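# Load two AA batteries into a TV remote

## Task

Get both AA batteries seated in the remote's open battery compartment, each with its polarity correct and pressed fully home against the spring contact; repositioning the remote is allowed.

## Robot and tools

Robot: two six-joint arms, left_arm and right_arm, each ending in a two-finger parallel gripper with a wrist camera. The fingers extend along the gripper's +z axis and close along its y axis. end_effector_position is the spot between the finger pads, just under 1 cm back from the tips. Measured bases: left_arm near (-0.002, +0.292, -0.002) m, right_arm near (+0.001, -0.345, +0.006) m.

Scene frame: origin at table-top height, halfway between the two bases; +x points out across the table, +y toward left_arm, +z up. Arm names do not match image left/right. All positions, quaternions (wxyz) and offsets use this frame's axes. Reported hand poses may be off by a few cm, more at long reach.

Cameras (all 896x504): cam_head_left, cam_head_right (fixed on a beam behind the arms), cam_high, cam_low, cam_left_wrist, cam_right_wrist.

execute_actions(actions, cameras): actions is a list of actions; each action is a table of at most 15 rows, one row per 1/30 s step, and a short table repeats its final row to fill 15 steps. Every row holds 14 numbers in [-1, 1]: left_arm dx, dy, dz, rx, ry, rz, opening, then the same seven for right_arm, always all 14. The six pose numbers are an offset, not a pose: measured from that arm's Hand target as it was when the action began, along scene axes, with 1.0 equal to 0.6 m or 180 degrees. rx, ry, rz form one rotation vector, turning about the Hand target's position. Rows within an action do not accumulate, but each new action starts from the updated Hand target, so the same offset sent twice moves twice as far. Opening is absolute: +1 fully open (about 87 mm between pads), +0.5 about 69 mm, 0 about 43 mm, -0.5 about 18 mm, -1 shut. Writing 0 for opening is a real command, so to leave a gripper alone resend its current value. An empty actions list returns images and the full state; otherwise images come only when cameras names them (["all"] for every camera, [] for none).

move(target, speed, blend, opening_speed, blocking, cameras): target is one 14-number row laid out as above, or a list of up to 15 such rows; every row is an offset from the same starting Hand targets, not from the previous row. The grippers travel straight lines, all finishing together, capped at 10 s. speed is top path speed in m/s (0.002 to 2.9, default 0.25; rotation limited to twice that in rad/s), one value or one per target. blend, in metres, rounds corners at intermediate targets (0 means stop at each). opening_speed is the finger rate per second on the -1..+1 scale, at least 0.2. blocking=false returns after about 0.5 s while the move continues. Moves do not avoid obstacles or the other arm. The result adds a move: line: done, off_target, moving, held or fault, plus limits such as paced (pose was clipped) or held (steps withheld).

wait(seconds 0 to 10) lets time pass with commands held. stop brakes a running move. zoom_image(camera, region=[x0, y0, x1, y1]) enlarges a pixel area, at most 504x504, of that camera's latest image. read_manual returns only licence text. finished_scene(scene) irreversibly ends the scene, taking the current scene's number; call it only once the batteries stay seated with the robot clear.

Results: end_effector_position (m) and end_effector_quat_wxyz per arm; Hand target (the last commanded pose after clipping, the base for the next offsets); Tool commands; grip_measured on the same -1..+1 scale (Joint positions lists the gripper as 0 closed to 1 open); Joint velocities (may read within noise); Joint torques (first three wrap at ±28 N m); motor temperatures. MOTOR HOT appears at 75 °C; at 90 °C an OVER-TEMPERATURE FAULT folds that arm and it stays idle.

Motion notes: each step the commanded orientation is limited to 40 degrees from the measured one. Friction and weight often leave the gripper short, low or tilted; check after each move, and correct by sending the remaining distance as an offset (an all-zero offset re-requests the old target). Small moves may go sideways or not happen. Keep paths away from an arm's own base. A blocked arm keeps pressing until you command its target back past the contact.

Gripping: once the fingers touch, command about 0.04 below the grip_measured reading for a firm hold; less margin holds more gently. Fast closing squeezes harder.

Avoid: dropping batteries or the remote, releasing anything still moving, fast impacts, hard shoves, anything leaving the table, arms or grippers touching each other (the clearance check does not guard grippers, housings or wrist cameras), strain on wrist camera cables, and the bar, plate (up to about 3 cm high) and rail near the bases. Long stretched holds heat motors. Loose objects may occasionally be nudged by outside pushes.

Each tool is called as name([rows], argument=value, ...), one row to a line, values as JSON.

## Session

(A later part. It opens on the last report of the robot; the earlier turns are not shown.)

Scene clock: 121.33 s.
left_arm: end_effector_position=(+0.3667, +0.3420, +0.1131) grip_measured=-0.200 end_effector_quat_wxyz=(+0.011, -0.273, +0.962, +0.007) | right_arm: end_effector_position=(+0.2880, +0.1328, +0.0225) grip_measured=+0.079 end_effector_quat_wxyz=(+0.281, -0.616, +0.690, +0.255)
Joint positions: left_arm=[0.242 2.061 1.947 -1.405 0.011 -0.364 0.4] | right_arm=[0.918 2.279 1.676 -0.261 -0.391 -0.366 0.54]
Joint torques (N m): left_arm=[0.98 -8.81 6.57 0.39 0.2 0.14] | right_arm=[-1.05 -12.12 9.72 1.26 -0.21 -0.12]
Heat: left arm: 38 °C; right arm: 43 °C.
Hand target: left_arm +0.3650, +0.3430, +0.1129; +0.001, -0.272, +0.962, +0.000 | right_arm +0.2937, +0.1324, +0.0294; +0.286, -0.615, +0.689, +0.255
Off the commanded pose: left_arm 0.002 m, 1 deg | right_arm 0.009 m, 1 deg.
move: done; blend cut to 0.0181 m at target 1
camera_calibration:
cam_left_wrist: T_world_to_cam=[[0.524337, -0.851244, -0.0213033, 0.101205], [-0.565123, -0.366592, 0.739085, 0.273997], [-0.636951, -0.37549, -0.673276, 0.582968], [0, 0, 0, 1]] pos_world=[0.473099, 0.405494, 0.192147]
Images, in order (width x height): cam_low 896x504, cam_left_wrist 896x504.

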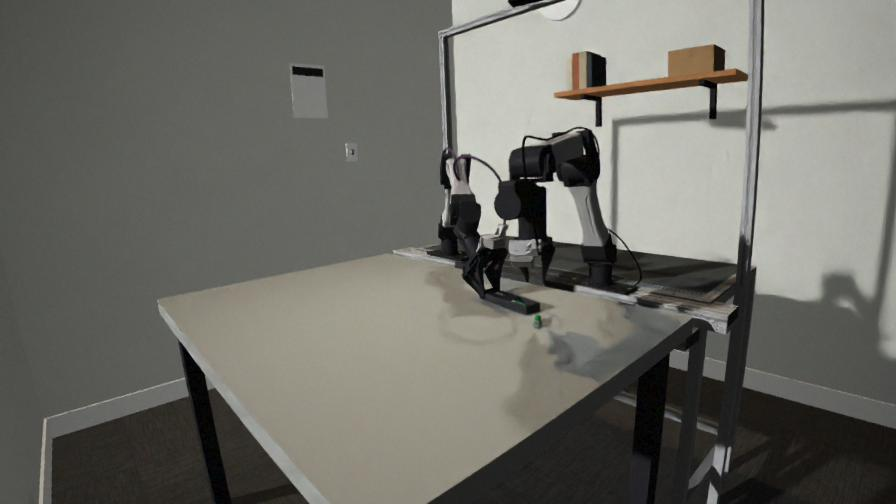

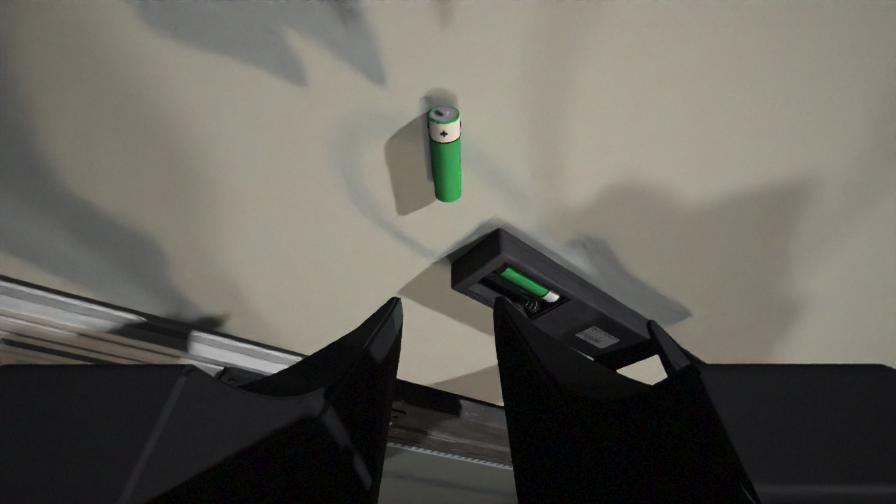

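move([
  [0.0088,0.0117,-0.1,0,0,0,-0.2,0,0,0,0,0,0,0.0],
  [0.0088,0.0117,-0.1558,0,0,0,-0.2,0,0,0,0,0,0,0.0],
], speed=[0.2,0.08], blend=0.01, cameras=["cam_left_wrist","cam_low"])

zoom_image(camera="cam_low", region=[490, 280, 590, 350])

Scene clock: 123.27 s.
left_arm: end_effector_position=(+0.3705, +0.3476, +0.0251) grip_measured=-0.200 end_effector_quat_wxyz=(+0.003, -0.271, +0.962, +0.007) | right_arm: end_effector_position=(+0.2880, +0.1328, +0.0225) grip_measured=+0.079 end_effector_quat_wxyz=(+0.281, -0.616, +0.690, +0.255)
Joint positions: left_arm=[0.247 2.123 1.688 -1.101 0.011 -0.355 0.4] | right_arm=[0.918 2.279 1.676 -0.261 -0.391 -0.366 0.54]
Joint torques (N m): left_arm=[1.21 -9.47 4.53 0.79 0.22 0.13] | right_arm=[-1.01 -12.19 9.77 1.28 -0.21 -0.13]
Heat: left arm: 38 °C; right arm: 44 °C.
Hand target: left_arm +0.3701, +0.3500, +0.0194; +0.000, -0.272, +0.962, +0.000 | right_arm +0.2937, +0.1324, +0.0294; +0.286, -0.615, +0.689, +0.255
Off the commanded pose: left_arm 0.006 m, 1 deg | right_arm 0.009 m, 1 deg.
move: done
camera_calibration:
cam_left_wrist: T_world_to_cam=[[0.521431, -0.852873, -0.026774, 0.103903], [-0.555308, -0.362995, 0.748243, 0.338236], [-0.647875, -0.375289, -0.662884, 0.532101], [0, 0, 0, 1]] pos_world=[0.478382, 0.411085, 0.10242]
Images, in order (width x height): cam_low 896x504, cam_left_wrist 896x504.

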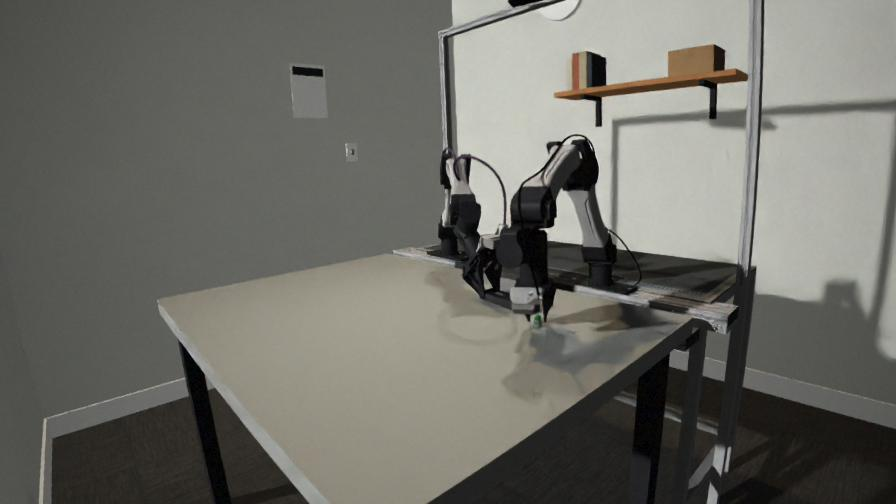

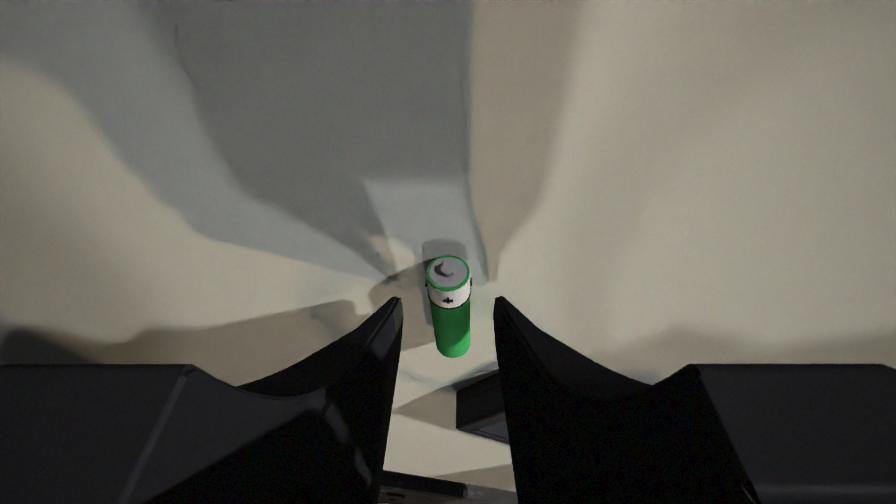

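Scaled by 5.040 from the camera's 896x504 image, which has a finer 1280x720 frame.

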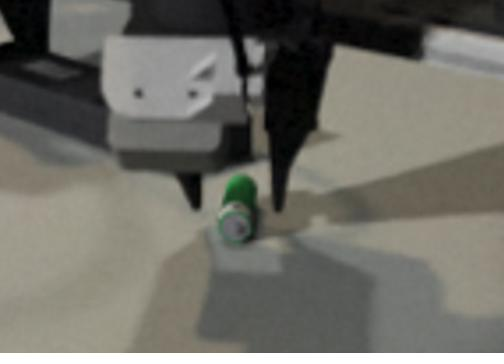

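move([
  [0,0,-0.006,0,0,0,-0.2,0,0,0,0,0,0,0.0],
  [0,0,-0.006,0,0,0,-0.7,0,0,0,0,0,0,0.0],
], speed=0.06, opening_speed=0.6, cameras=["cam_left_wrist"])

Scene clock: 125.60 s.
left_arm: end_effector_position=(+0.3716, +0.3478, +0.0231) grip_measured=-0.612 end_effector_quat_wxyz=(+0.006, -0.271, +0.962, +0.007) | right_arm: end_effector_position=(+0.2880, +0.1328, +0.0225) grip_measured=+0.079 end_effector_quat_wxyz=(+0.281, -0.616, +0.690, +0.255)
Joint positions: left_arm=[0.247 2.123 1.681 -1.087 0.012 -0.355 0.194] | right_arm=[0.918 2.279 1.676 -0.261 -0.391 -0.366 0.54]
Joint torques (N m): left_arm=[1.18 -9.25 4.37 0.77 0.21 0.13] | right_arm=[-0.99 -12.12 9.77 1.27 -0.2 -0.14]
Heat: left arm: 38 °C; right arm: 44 °C.
Hand target: left_arm +0.3702, +0.3500, +0.0158; +0.000, -0.272, +0.962, +0.000 | right_arm +0.2937, +0.1324, +0.0294; +0.286, -0.615, +0.689, +0.255
Off the commanded pose: left_arm 0.008 m, 1 deg | right_arm 0.009 m, 1 deg.
move: done
camera_calibration:
cam_left_wrist: T_world_to_cam=[[0.521401, -0.852967, -0.0242716, 0.103437], [-0.559943, -0.363468, 0.74455, 0.342363], [-0.643899, -0.374618, -0.667125, 0.529926], [0, 0, 0, 1]] pos_world=[0.47899, 0.411186, 0.101131]
Images, in order (width x height): cam_left_wrist 896x504.

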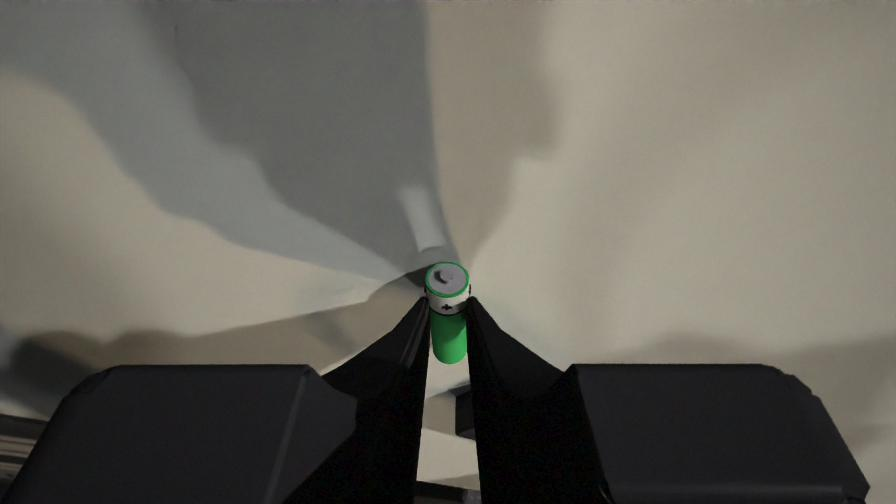

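move([
  [0,0,0.1,0,0,0,-0.7,0,0,0,0,0,0,0.0],
  [-0.1253,-0.1417,0.1333,0,0,0.285,-0.7,0,0,0,0,0,0,0.0],
], speed=0.3, blend=0.02, cameras=["cam_left_wrist","cam_low"])

zoom_image(camera="cam_left_wrist", region=[340, 80, 580, 320])

Scene clock: 128.77 s.
left_arm: end_effector_position=(+0.2941, +0.2687, +0.0916) grip_measured=-0.612 end_effector_quat_wxyz=(+0.007, +0.659, -0.752, -0.011) | right_arm: end_effector_position=(+0.2880, +0.1328, +0.0225) grip_measured=+0.079 end_effector_quat_wxyz=(+0.281, -0.616, +0.690, +0.255)
Joint positions: left_arm=[0.129 1.67 1.339 -1.232 0.015 -1.363 0.194] | right_arm=[0.918 2.279 1.676 -0.261 -0.391 -0.366 0.54]
Joint velocities: left_arm=[within noise] | right_arm=[0.002 0.022 -0.046 -0.11 -0.007 -0.051 0.009]
Joint torques (N m): left_arm=[-0.65 -8.58 4.46 0.62 0.07 -0.15] | right_arm=[-1.09 -12.22 9.76 1.27 -0.2 -0.13]
Heat: left arm: 39 °C; right arm: 44 °C.
Hand target: left_arm +0.2950, +0.2650, +0.0957; +0.000, -0.661, +0.750, +0.001 | right_arm +0.2937, +0.1324, +0.0294; +0.286, -0.615, +0.689, +0.255
Off the commanded pose: left_arm 0.006 m, 1 deg | right_arm 0.009 m, 1 deg.
move: done
camera_calibration:
cam_left_wrist: T_world_to_cam=[[0.990443, -0.131932, -0.0401971, -0.25212], [-0.0567609, -0.655545, 0.753019, 0.148956], [-0.125699, -0.743542, -0.656769, 0.441867], [0, 0, 0, 1]] pos_world=[0.313708, 0.392931, 0.167903]
Images, in order (width x height): cam_low 896x504, cam_left_wrist 896x504.

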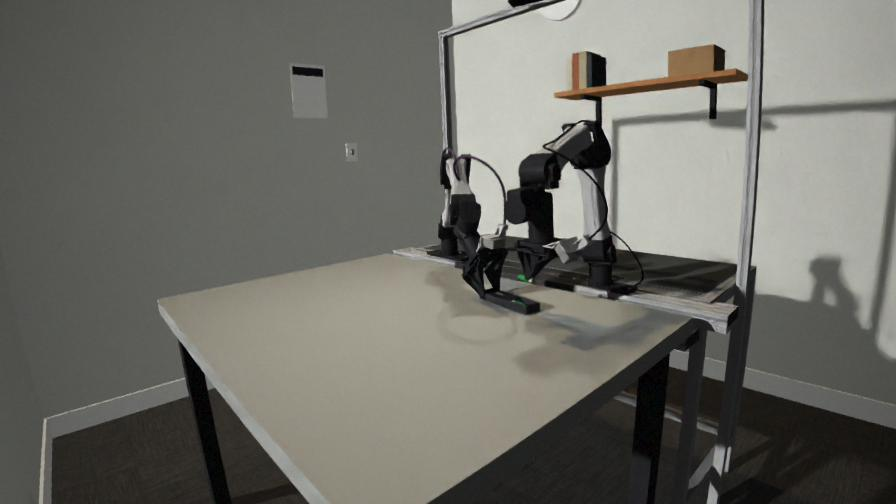

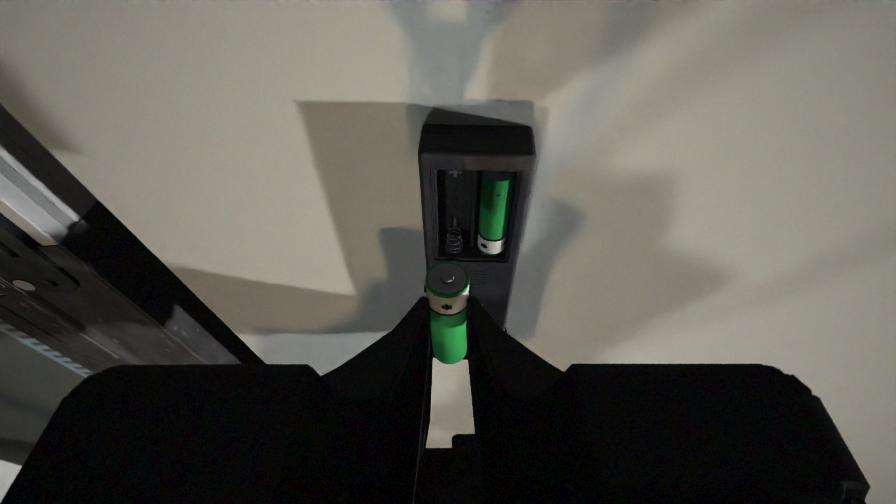

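Scaled by 2.100 from the camera's 896x504 image, which has a finer 1280x720 frame.

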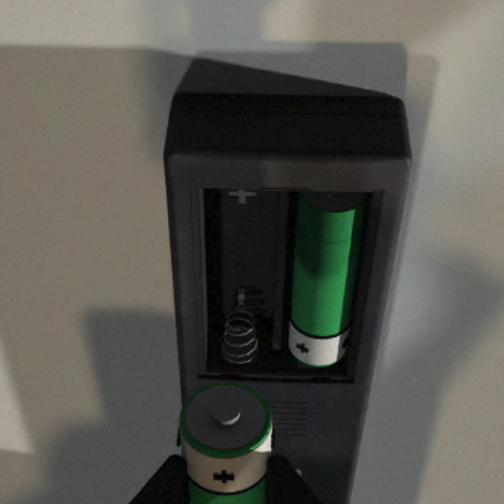

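move(target=[0.007,0.0143,-0.0527,0.1104,-0.0126,0,-0.7,0,0,0,0,0,0,0.0], cameras=["cam_left_wrist","cam_low"])

zoom_image(camera="cam_left_wrist", region=[340, 80, 580, 320])

zoom_image(camera="cam_low", region=[490, 260, 550, 310])

Scene clock: 131.17 s.
left_arm: end_effector_position=(+0.2983, +0.2720, +0.0641) grip_measured=-0.612 end_effector_quat_wxyz=(-0.118, +0.650, -0.742, -0.114) | right_arm: end_effector_position=(+0.2880, +0.1328, +0.0225) grip_measured=+0.079 end_effector_quat_wxyz=(+0.281, -0.616, +0.690, +0.255)
Joint positions: left_arm=[-0.057 1.664 1.242 -1.122 -0.313 -1.548 0.194] | right_arm=[0.918 2.279 1.676 -0.261 -0.391 -0.366 0.54]
Joint torques (N m): left_arm=[-0.53 -7.27 4.38 0.63 -0.48 -0.17] | right_arm=[-1.09 -12.19 9.76 1.28 -0.2 -0.13]
Heat: left arm: 39 °C; right arm: 44 °C.
Hand target: left_arm +0.2992, +0.2736, +0.0641; +0.129, -0.651, +0.738, +0.117 | right_arm +0.2937, +0.1324, +0.0294; +0.286, -0.615, +0.689, +0.255
Off the commanded pose: left_arm 0.002 m, 1 deg | right_arm 0.009 m, 1 deg.
move: done
camera_calibration:
cam_left_wrist: T_world_to_cam=[[0.991499, -0.126408, -0.0308243, -0.259462], [-0.0939151, -0.859254, 0.502855, 0.254651], [-0.0900509, -0.495685, -0.863821, 0.36199], [0, 0, 0, 1]] pos_world=[0.31377, 0.365445, 0.176645]
Images, in order (width x height): cam_low 896x504, cam_left_wrist 896x504.

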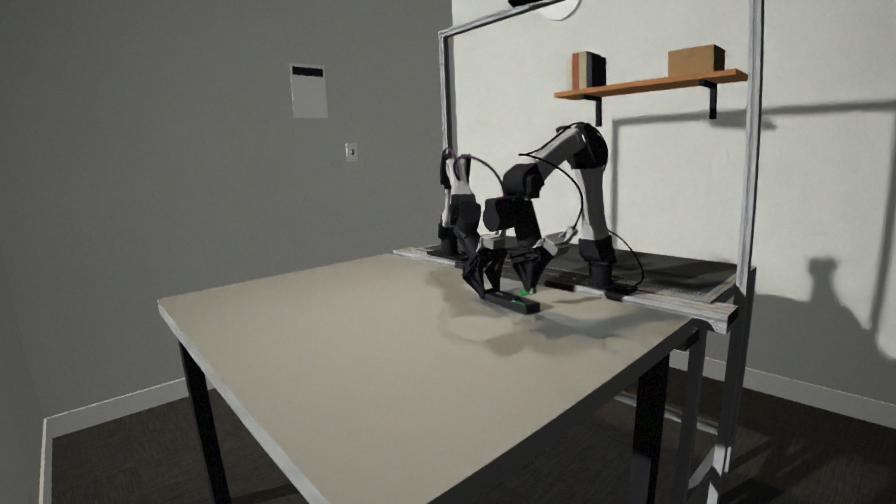

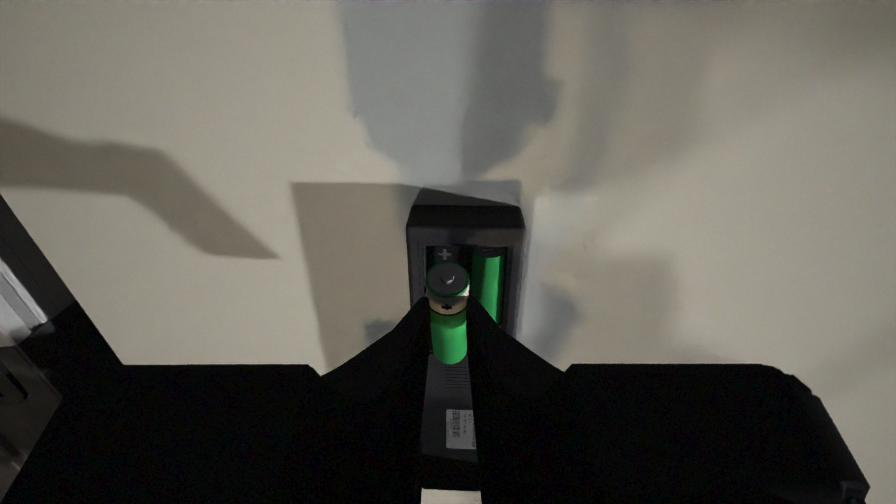

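Scaled by 2.100 from the camera's 896x504 image, which has a finer 1280x720 frame.

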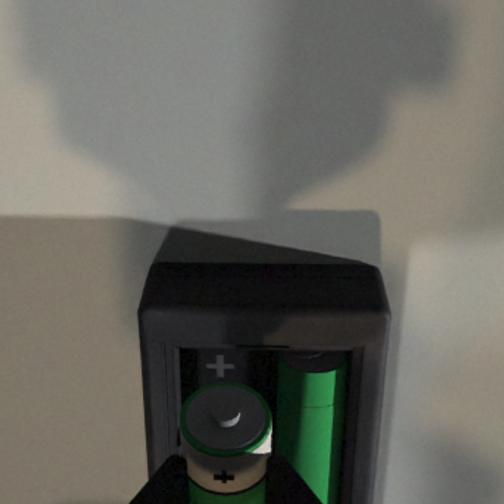

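Scaled by 8.400 from the camera's 896x504 image, which has a finer 1280x720 frame.

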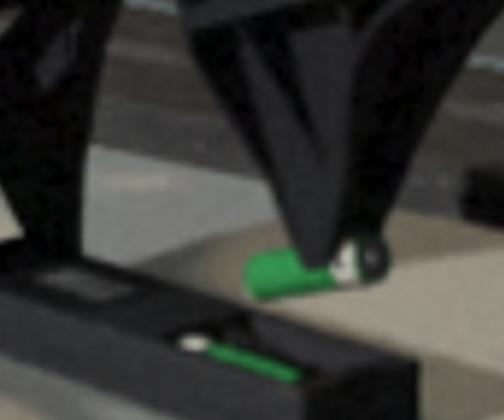

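move(target=[-0.0025,0.0003,-0.036,0,0,0,-0.7,0,0,0,0,0,0,0.0], speed=0.1, cameras=["cam_left_wrist","cam_low","cam_right_wrist"])

zoom_image(camera="cam_left_wrist", region=[340, 140, 580, 380])

zoom_image(camera="cam_low", region=[490, 270, 550, 320])

zoom_image(camera="cam_right_wrist", region=[340, 0, 560, 220])

Scene clock: 132.63 s.
left_arm: end_effector_position=(+0.2977, +0.2726, +0.0468) grip_measured=-0.612 end_effector_quat_wxyz=(-0.123, +0.651, -0.741, -0.109) | right_arm: end_effector_position=(+0.2880, +0.1328, +0.0225) grip_measured=+0.079 end_effector_quat_wxyz=(+0.281, -0.616, +0.690, +0.255)
Joint positions: left_arm=[-0.057 1.664 1.171 -1.036 -0.314 -1.55 0.194] | right_arm=[0.918 2.279 1.676 -0.261 -0.391 -0.366 0.54]
Joint torques (N m): left_arm=[-0.65 -6 4.36 0.68 -0.47 -0.17] | right_arm=[-1.03 -12.11 9.83 1.27 -0.2 -0.16]
Heat: left arm: 39 °C; right arm: 44 °C.
Hand target: left_arm +0.2977, +0.2738, +0.0425; +0.129, -0.651, +0.738, +0.117 | right_arm +0.2937, +0.1324, +0.0294; +0.286, -0.615, +0.689, +0.255
Off the commanded pose: left_arm 0.004 m, 1 deg | right_arm 0.009 m, 1 deg.
move: done
camera_calibration:
cam_left_wrist: T_world_to_cam=[[0.992047, -0.124928, -0.0153813, -0.260619], [-0.10041, -0.85913, 0.50181, 0.265721], [-0.0759046, -0.496274, -0.864841, 0.343187], [0, 0, 0, 1]] pos_world=[0.311277, 0.366046, 0.159452]
cam_right_wrist: T_world_to_cam=[[0.992728, -0.119577, -0.0138486, -0.272353], [-0.118173, -0.989996, 0.0770931, 0.186803], [-0.0229287, -0.074896, -0.996928, 0.185679], [0, 0, 0, 1]] pos_world=[0.296705, 0.166274, 0.166936]
Images, in order (width x height): cam_low 896x504, cam_left_wrist 896x504, cam_right_wrist 896x504.

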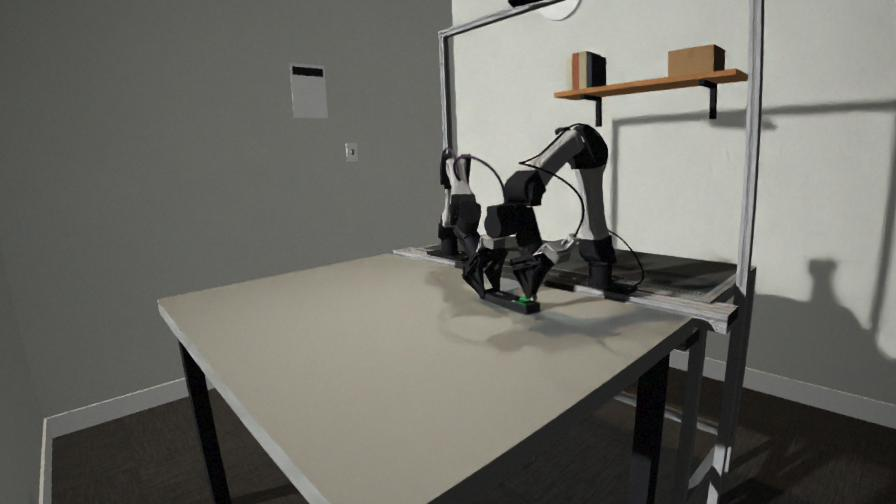

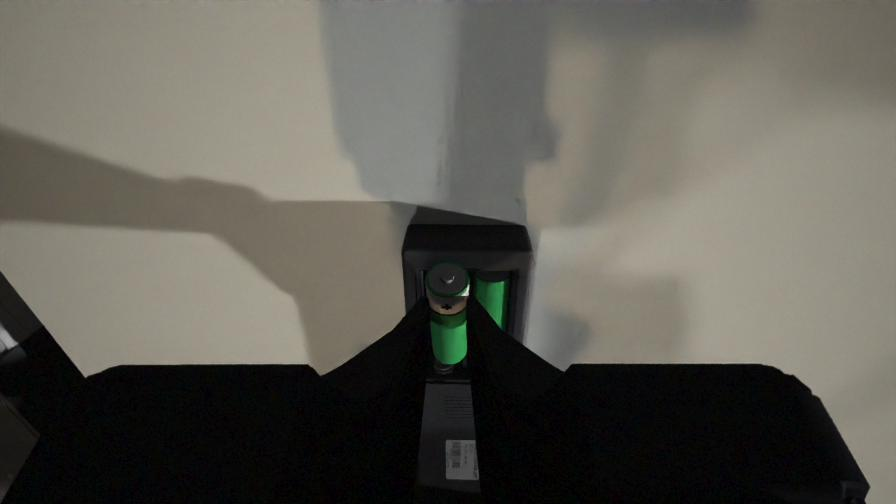

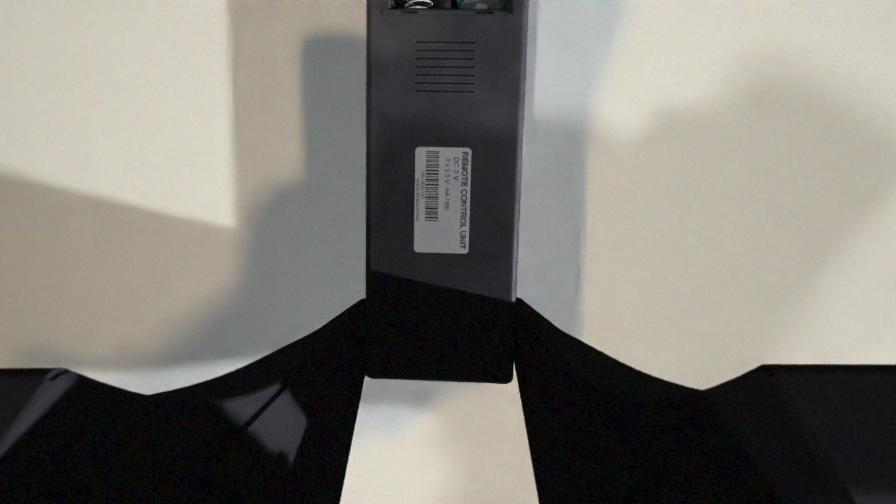

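Scaled by 2.100 from the camera's 896x504 image, which has a finer 1280x720 frame.

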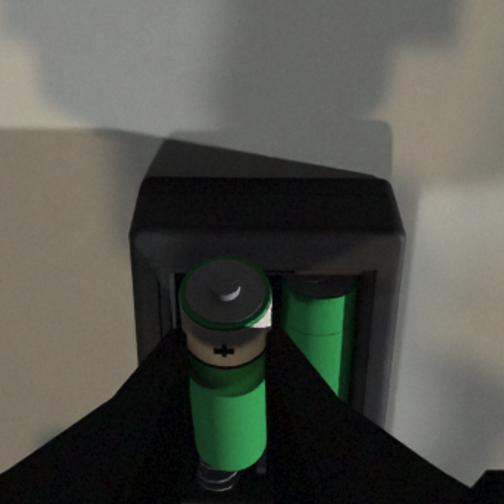

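Scaled by 8.400 from the camera's 896x504 image, which has a finer 1280x720 frame.

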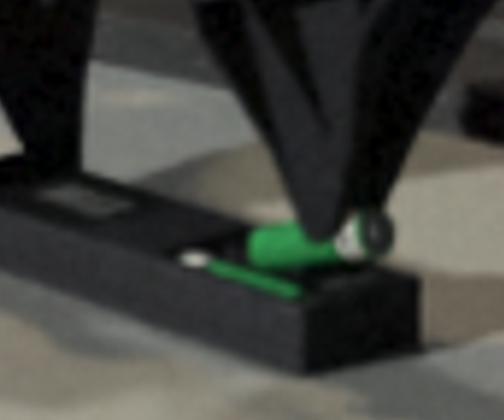

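Scaled by 2.291 from the camera's 896x504 image, which has a finer 1280x720 frame.

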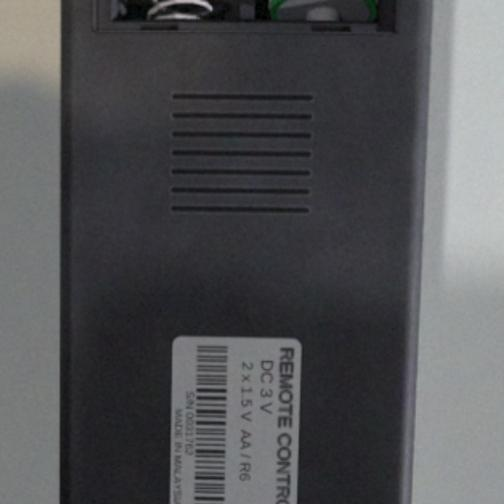

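move(target=[0.0003,0.003,-0.01,0,0,0,-0.7,0,0,0,0,0,0,0.0], speed=0.06, cameras=["cam_left_wrist","cam_low"])

zoom_image(camera="cam_left_wrist", region=[340, 160, 580, 400])

zoom_image(camera="cam_low", region=[490, 270, 550, 320])

Scene clock: 133.73 s.
left_arm: end_effector_position=(+0.2967, +0.2728, +0.0408) grip_measured=-0.612 end_effector_quat_wxyz=(-0.122, +0.651, -0.741, -0.111) | right_arm: end_effector_position=(+0.2880, +0.1328, +0.0225) grip_measured=+0.079 end_effector_quat_wxyz=(+0.281, -0.616, +0.690, +0.255)
Joint positions: left_arm=[-0.057 1.67 1.153 -1.016 -0.314 -1.55 0.194] | right_arm=[0.918 2.279 1.676 -0.261 -0.391 -0.366 0.54]
Joint torques (N m): left_arm=[-0.12 -5.93 4.34 0.74 -0.46 -0.09] | right_arm=[-1.02 -12.18 9.73 1.26 -0.21 -0.16]
Heat: left arm: 39 °C; right arm: 44 °C.
Hand target: left_arm +0.2980, +0.2756, +0.0365; +0.129, -0.651, +0.738, +0.117 | right_arm +0.2937, +0.1324, +0.0294; +0.286, -0.615, +0.689, +0.255
Off the commanded pose: left_arm 0.005 m, 1 deg | right_arm 0.009 m, 1 deg.
move: done
camera_calibration:
cam_left_wrist: T_world_to_cam=[[0.991994, -0.124823, -0.019169, -0.25953], [-0.0984304, -0.85932, 0.501877, 0.268289], [-0.0791181, -0.495972, -0.864726, 0.338921], [0, 0, 0, 1]] pos_world=[0.310674, 0.366246, 0.153451]
Images, in order (width x height): cam_low 896x504, cam_left_wrist 896x504.

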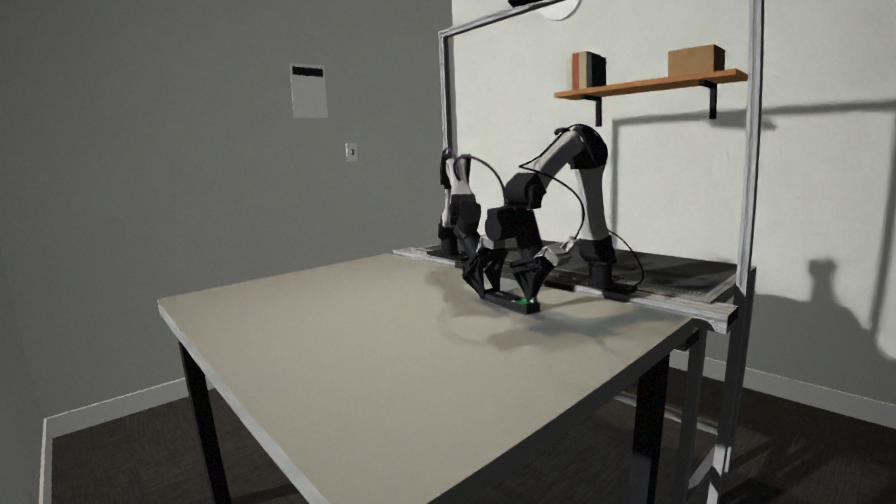

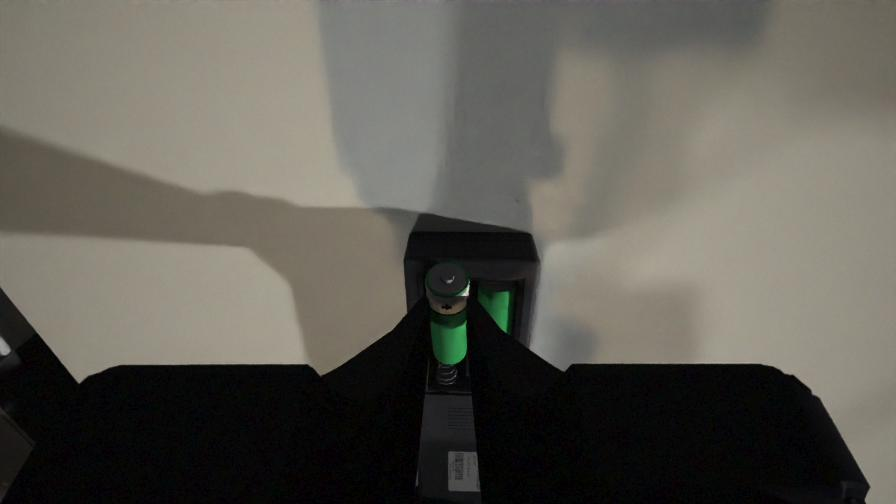

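Scaled by 2.100 from the camera's 896x504 image, which has a finer 1280x720 frame.

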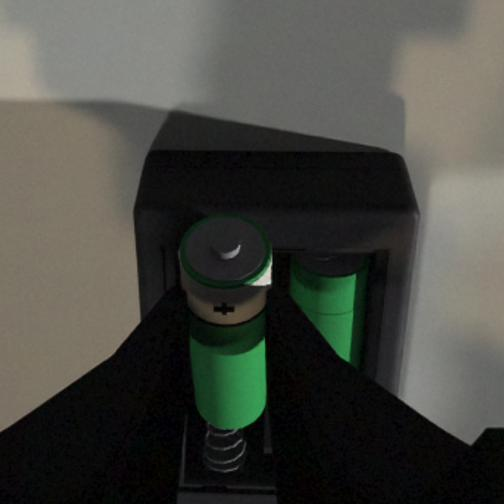

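Scaled by 8.400 from the camera's 896x504 image, which has a finer 1280x720 frame.

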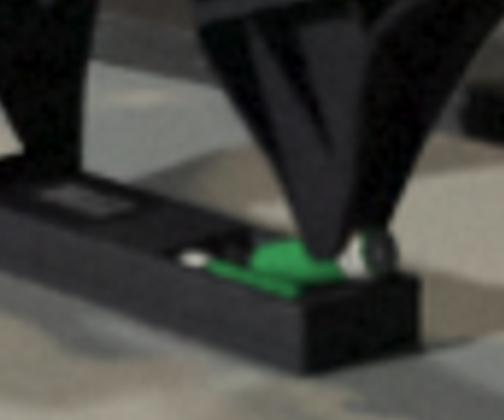

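execute_actions(actions=[], cameras=["cam_left_wrist","cam_right_wrist","cam_low"])

zoom_image(camera="cam_low", region=[460, 250, 580, 330])

zoom_image(camera="cam_right_wrist", region=[340, 0, 560, 220])

Scene clock: 134.60 s.
left_arm: end_effector_position=(+0.2967, +0.2728, +0.0408) grip_measured=-0.612 end_effector_quat_wxyz=(-0.122, +0.651, -0.741, -0.111) | right_arm: end_effector_position=(+0.2880, +0.1328, +0.0225) grip_measured=+0.079 end_effector_quat_wxyz=(+0.281, -0.616, +0.690, +0.255)
Joint positions: left_arm=[-0.057 1.67 1.153 -1.016 -0.314 -1.55 0.194] | right_arm=[0.918 2.279 1.676 -0.261 -0.391 -0.366 0.54]
Joint velocities: within noise
Joint torques (N m): left_arm=[-0.12 -5.97 4.31 0.74 -0.45 -0.1] | right_arm=[-1.07 -12.21 9.78 1.27 -0.21 -0.14]
Motor temperatures (°C): left_arm=[22 39 34 23 24 25 23] | right_arm=[22 44 38 33 21 21 22]
Heat: left arm: 39 °C; right arm: 44 °C.
Hand target: left_arm +0.2980, +0.2756, +0.0365; +0.129, -0.651, +0.738, +0.117 | right_arm +0.2937, +0.1324, +0.0294; +0.286, -0.615, +0.689, +0.255
Tool commands: left_gripper/opening=-0.7 right_gripper/opening=+0.0
Off the commanded pose: left_arm 0.005 m, 1 deg | right_arm 0.009 m, 1 deg.
camera_calibration:
cam_left_wrist: T_world_to_cam=[[0.991994, -0.124823, -0.019169, -0.25953], [-0.0984304, -0.85932, 0.501877, 0.268289], [-0.0791181, -0.495972, -0.864726, 0.338921], [0, 0, 0, 1]] pos_world=[0.310674, 0.366246, 0.153451]
cam_right_wrist: T_world_to_cam=[[0.992728, -0.119577, -0.0138486, -0.272353], [-0.118173, -0.989996, 0.0770931, 0.186803], [-0.0229287, -0.074896, -0.996928, 0.185679], [0, 0, 0, 1]] pos_world=[0.296705, 0.166274, 0.166936]
Images, in order (width x height): cam_low 896x504, cam_left_wrist 896x504, cam_right_wrist 896x504.

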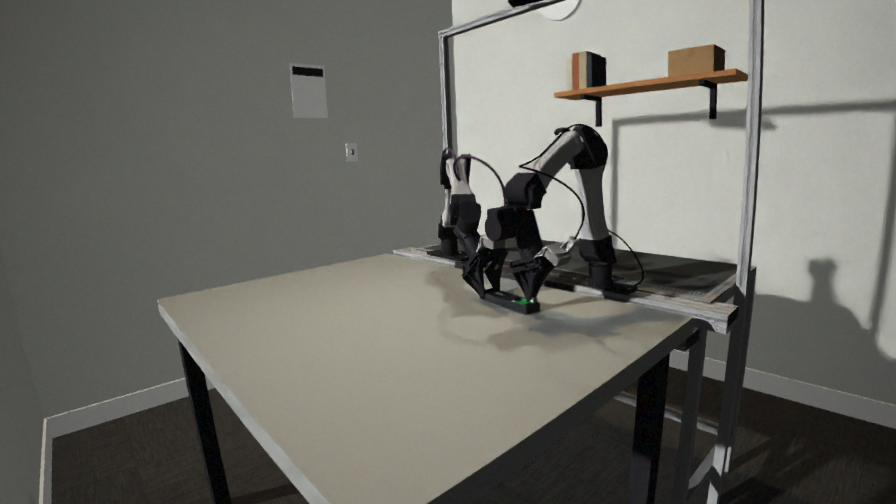

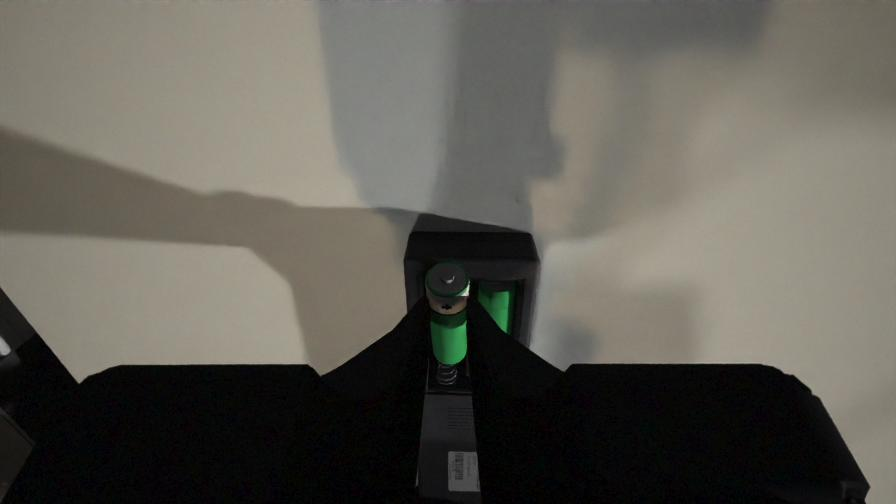

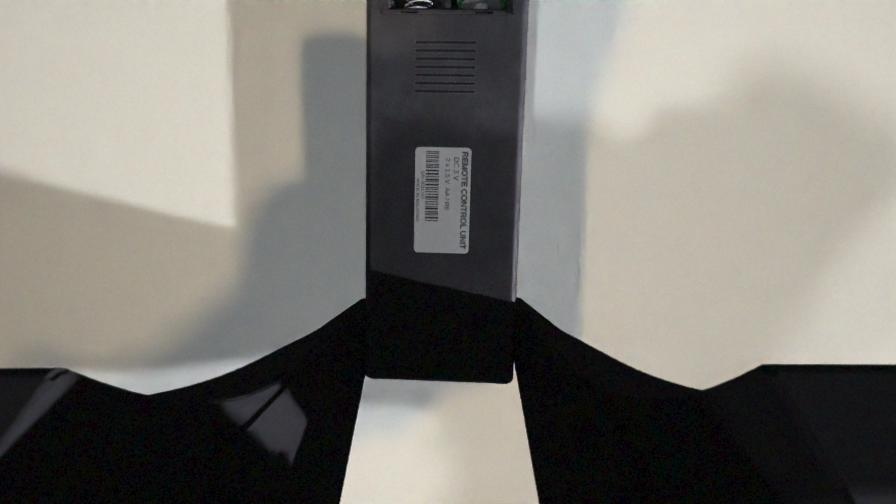

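Scaled by 4.200 from the camera's 896x504 image, which has a finer 1280x720 frame.

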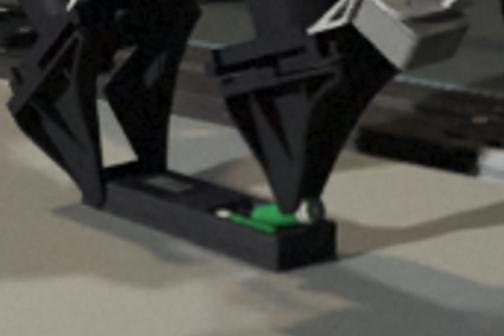

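Scaled by 2.291 from the camera's 896x504 image, which has a finer 1280x720 frame.

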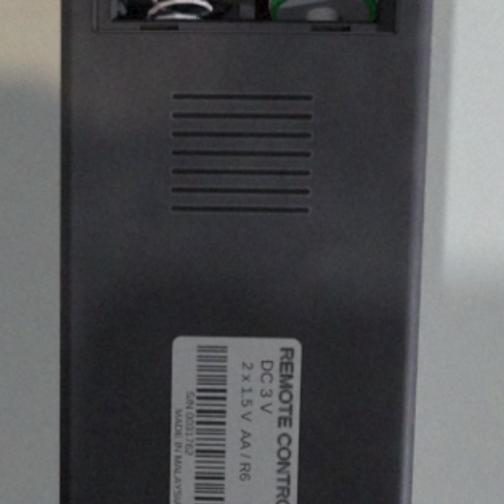

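move(target=[-0.004,-0.0417,0,0,0,0,-0.7,0,0,0,0,0,0,0.0], speed=0.06, cameras=["cam_left_wrist","cam_right_wrist","cam_low"])

zoom_image(camera="cam_left_wrist", region=[370, 200, 570, 420])

zoom_image(camera="cam_low", region=[490, 270, 550, 320])

zoom_image(camera="cam_right_wrist", region=[340, 0, 560, 220])

Scene clock: 136.00 s.
left_arm: end_effector_position=(+0.2957, +0.2596, +0.0399) grip_measured=-0.613 end_effector_quat_wxyz=(-0.139, +0.650, -0.737, -0.121) | right_arm: end_effector_position=(+0.2877, +0.1323, +0.0221) grip_measured=+0.079 end_effector_quat_wxyz=(+0.280, -0.616, +0.691, +0.255)
Joint positions: left_arm=[-0.127 1.675 1.153 -1.029 -0.356 -1.627 0.194] | right_arm=[0.918 2.279 1.676 -0.264 -0.391 -0.366 0.54]
Joint torques (N m): left_arm=[-1.48 -5.41 5.52 0.47 -0.03 -0.27] | right_arm=[-1.05 -12.21 9.8 1.29 -0.21 -0.14]
Heat: left arm: 39 °C; right arm: 44 °C.
Hand target: left_arm +0.2956, +0.2506, +0.0366; +0.129, -0.651, +0.738, +0.117 | right_arm +0.2937, +0.1324, +0.0294; +0.286, -0.615, +0.689, +0.255
Off the commanded pose: left_arm 0.010 m, 1 deg | right_arm 0.009 m, 1 deg.
move: done
camera_calibration:
cam_left_wrist: T_world_to_cam=[[0.992421, -0.122424, -0.0106337, -0.261309], [-0.103346, -0.878313, 0.466782, 0.265006], [-0.0664849, -0.462146, -0.884308, 0.319818], [0, 0, 0, 1]] pos_world=[0.307979, 0.34857, 0.156339]
cam_right_wrist: T_world_to_cam=[[0.992697, -0.119657, -0.0153495, -0.272004], [-0.118076, -0.989802, 0.0796886, 0.186246], [-0.0247283, -0.0772942, -0.996702, 0.186063], [0, 0, 0, 1]] pos_world=[0.296609, 0.16618, 0.166433]
Images, in order (width x height): cam_low 896x504, cam_left_wrist 896x504, cam_right_wrist 896x504.

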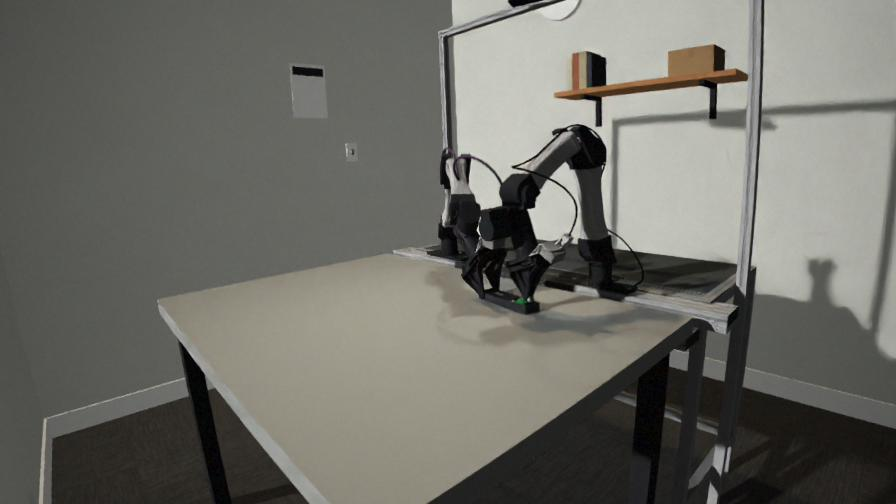

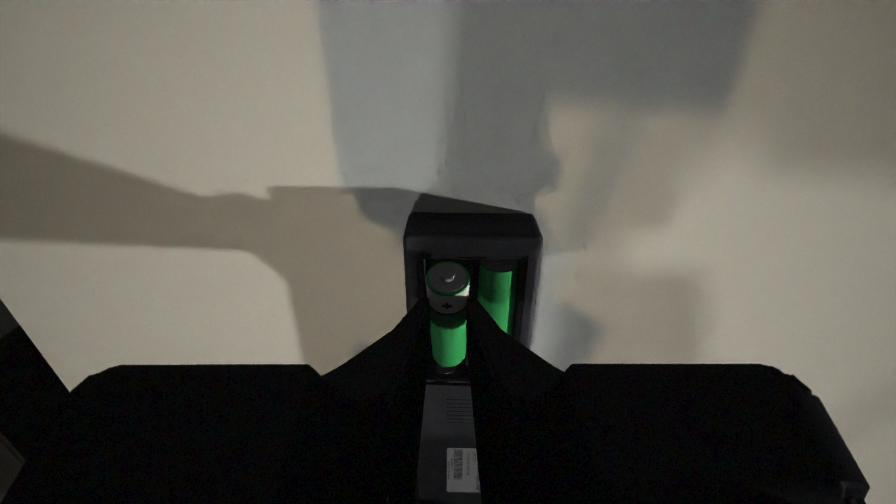

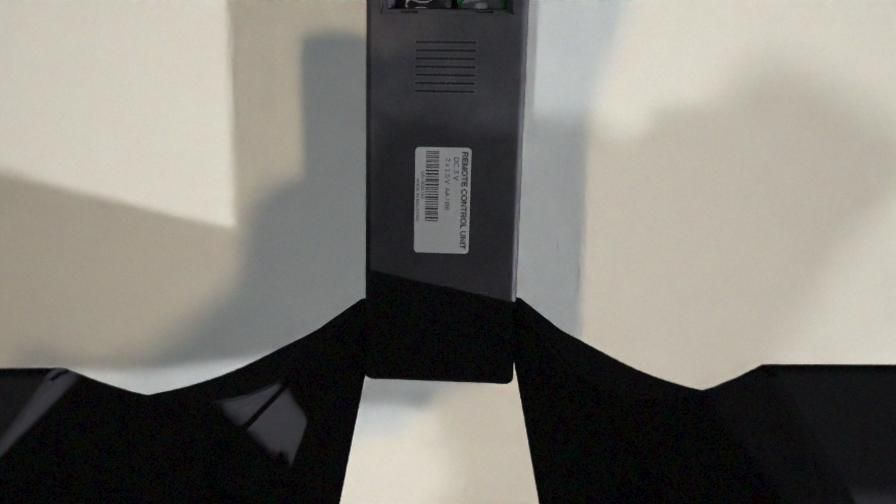

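Scaled by 2.291 from the camera's 896x504 image, which has a finer 1280x720 frame.

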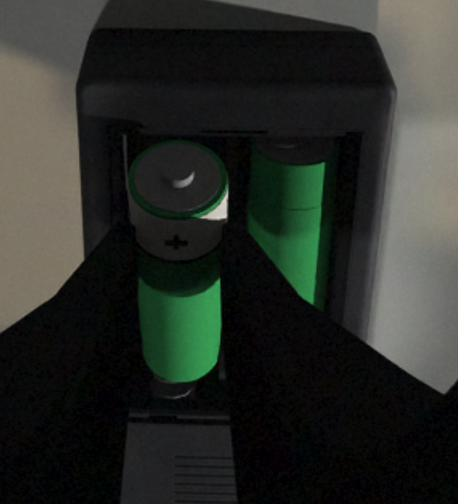

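Scaled by 8.400 from the camera's 896x504 image, which has a finer 1280x720 frame.

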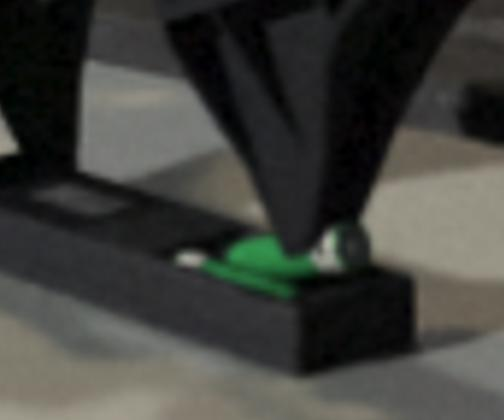

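Scaled by 2.291 from the camera's 896x504 image, which has a finer 1280x720 frame.

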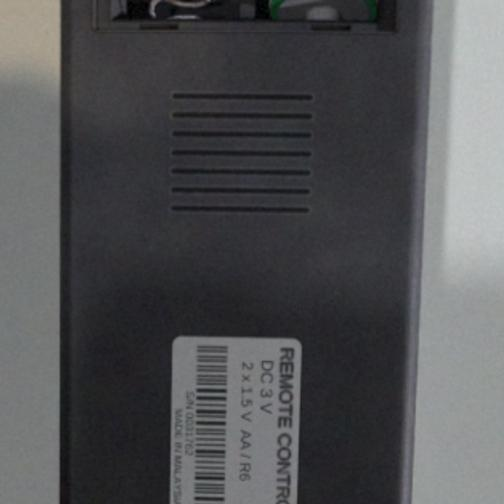

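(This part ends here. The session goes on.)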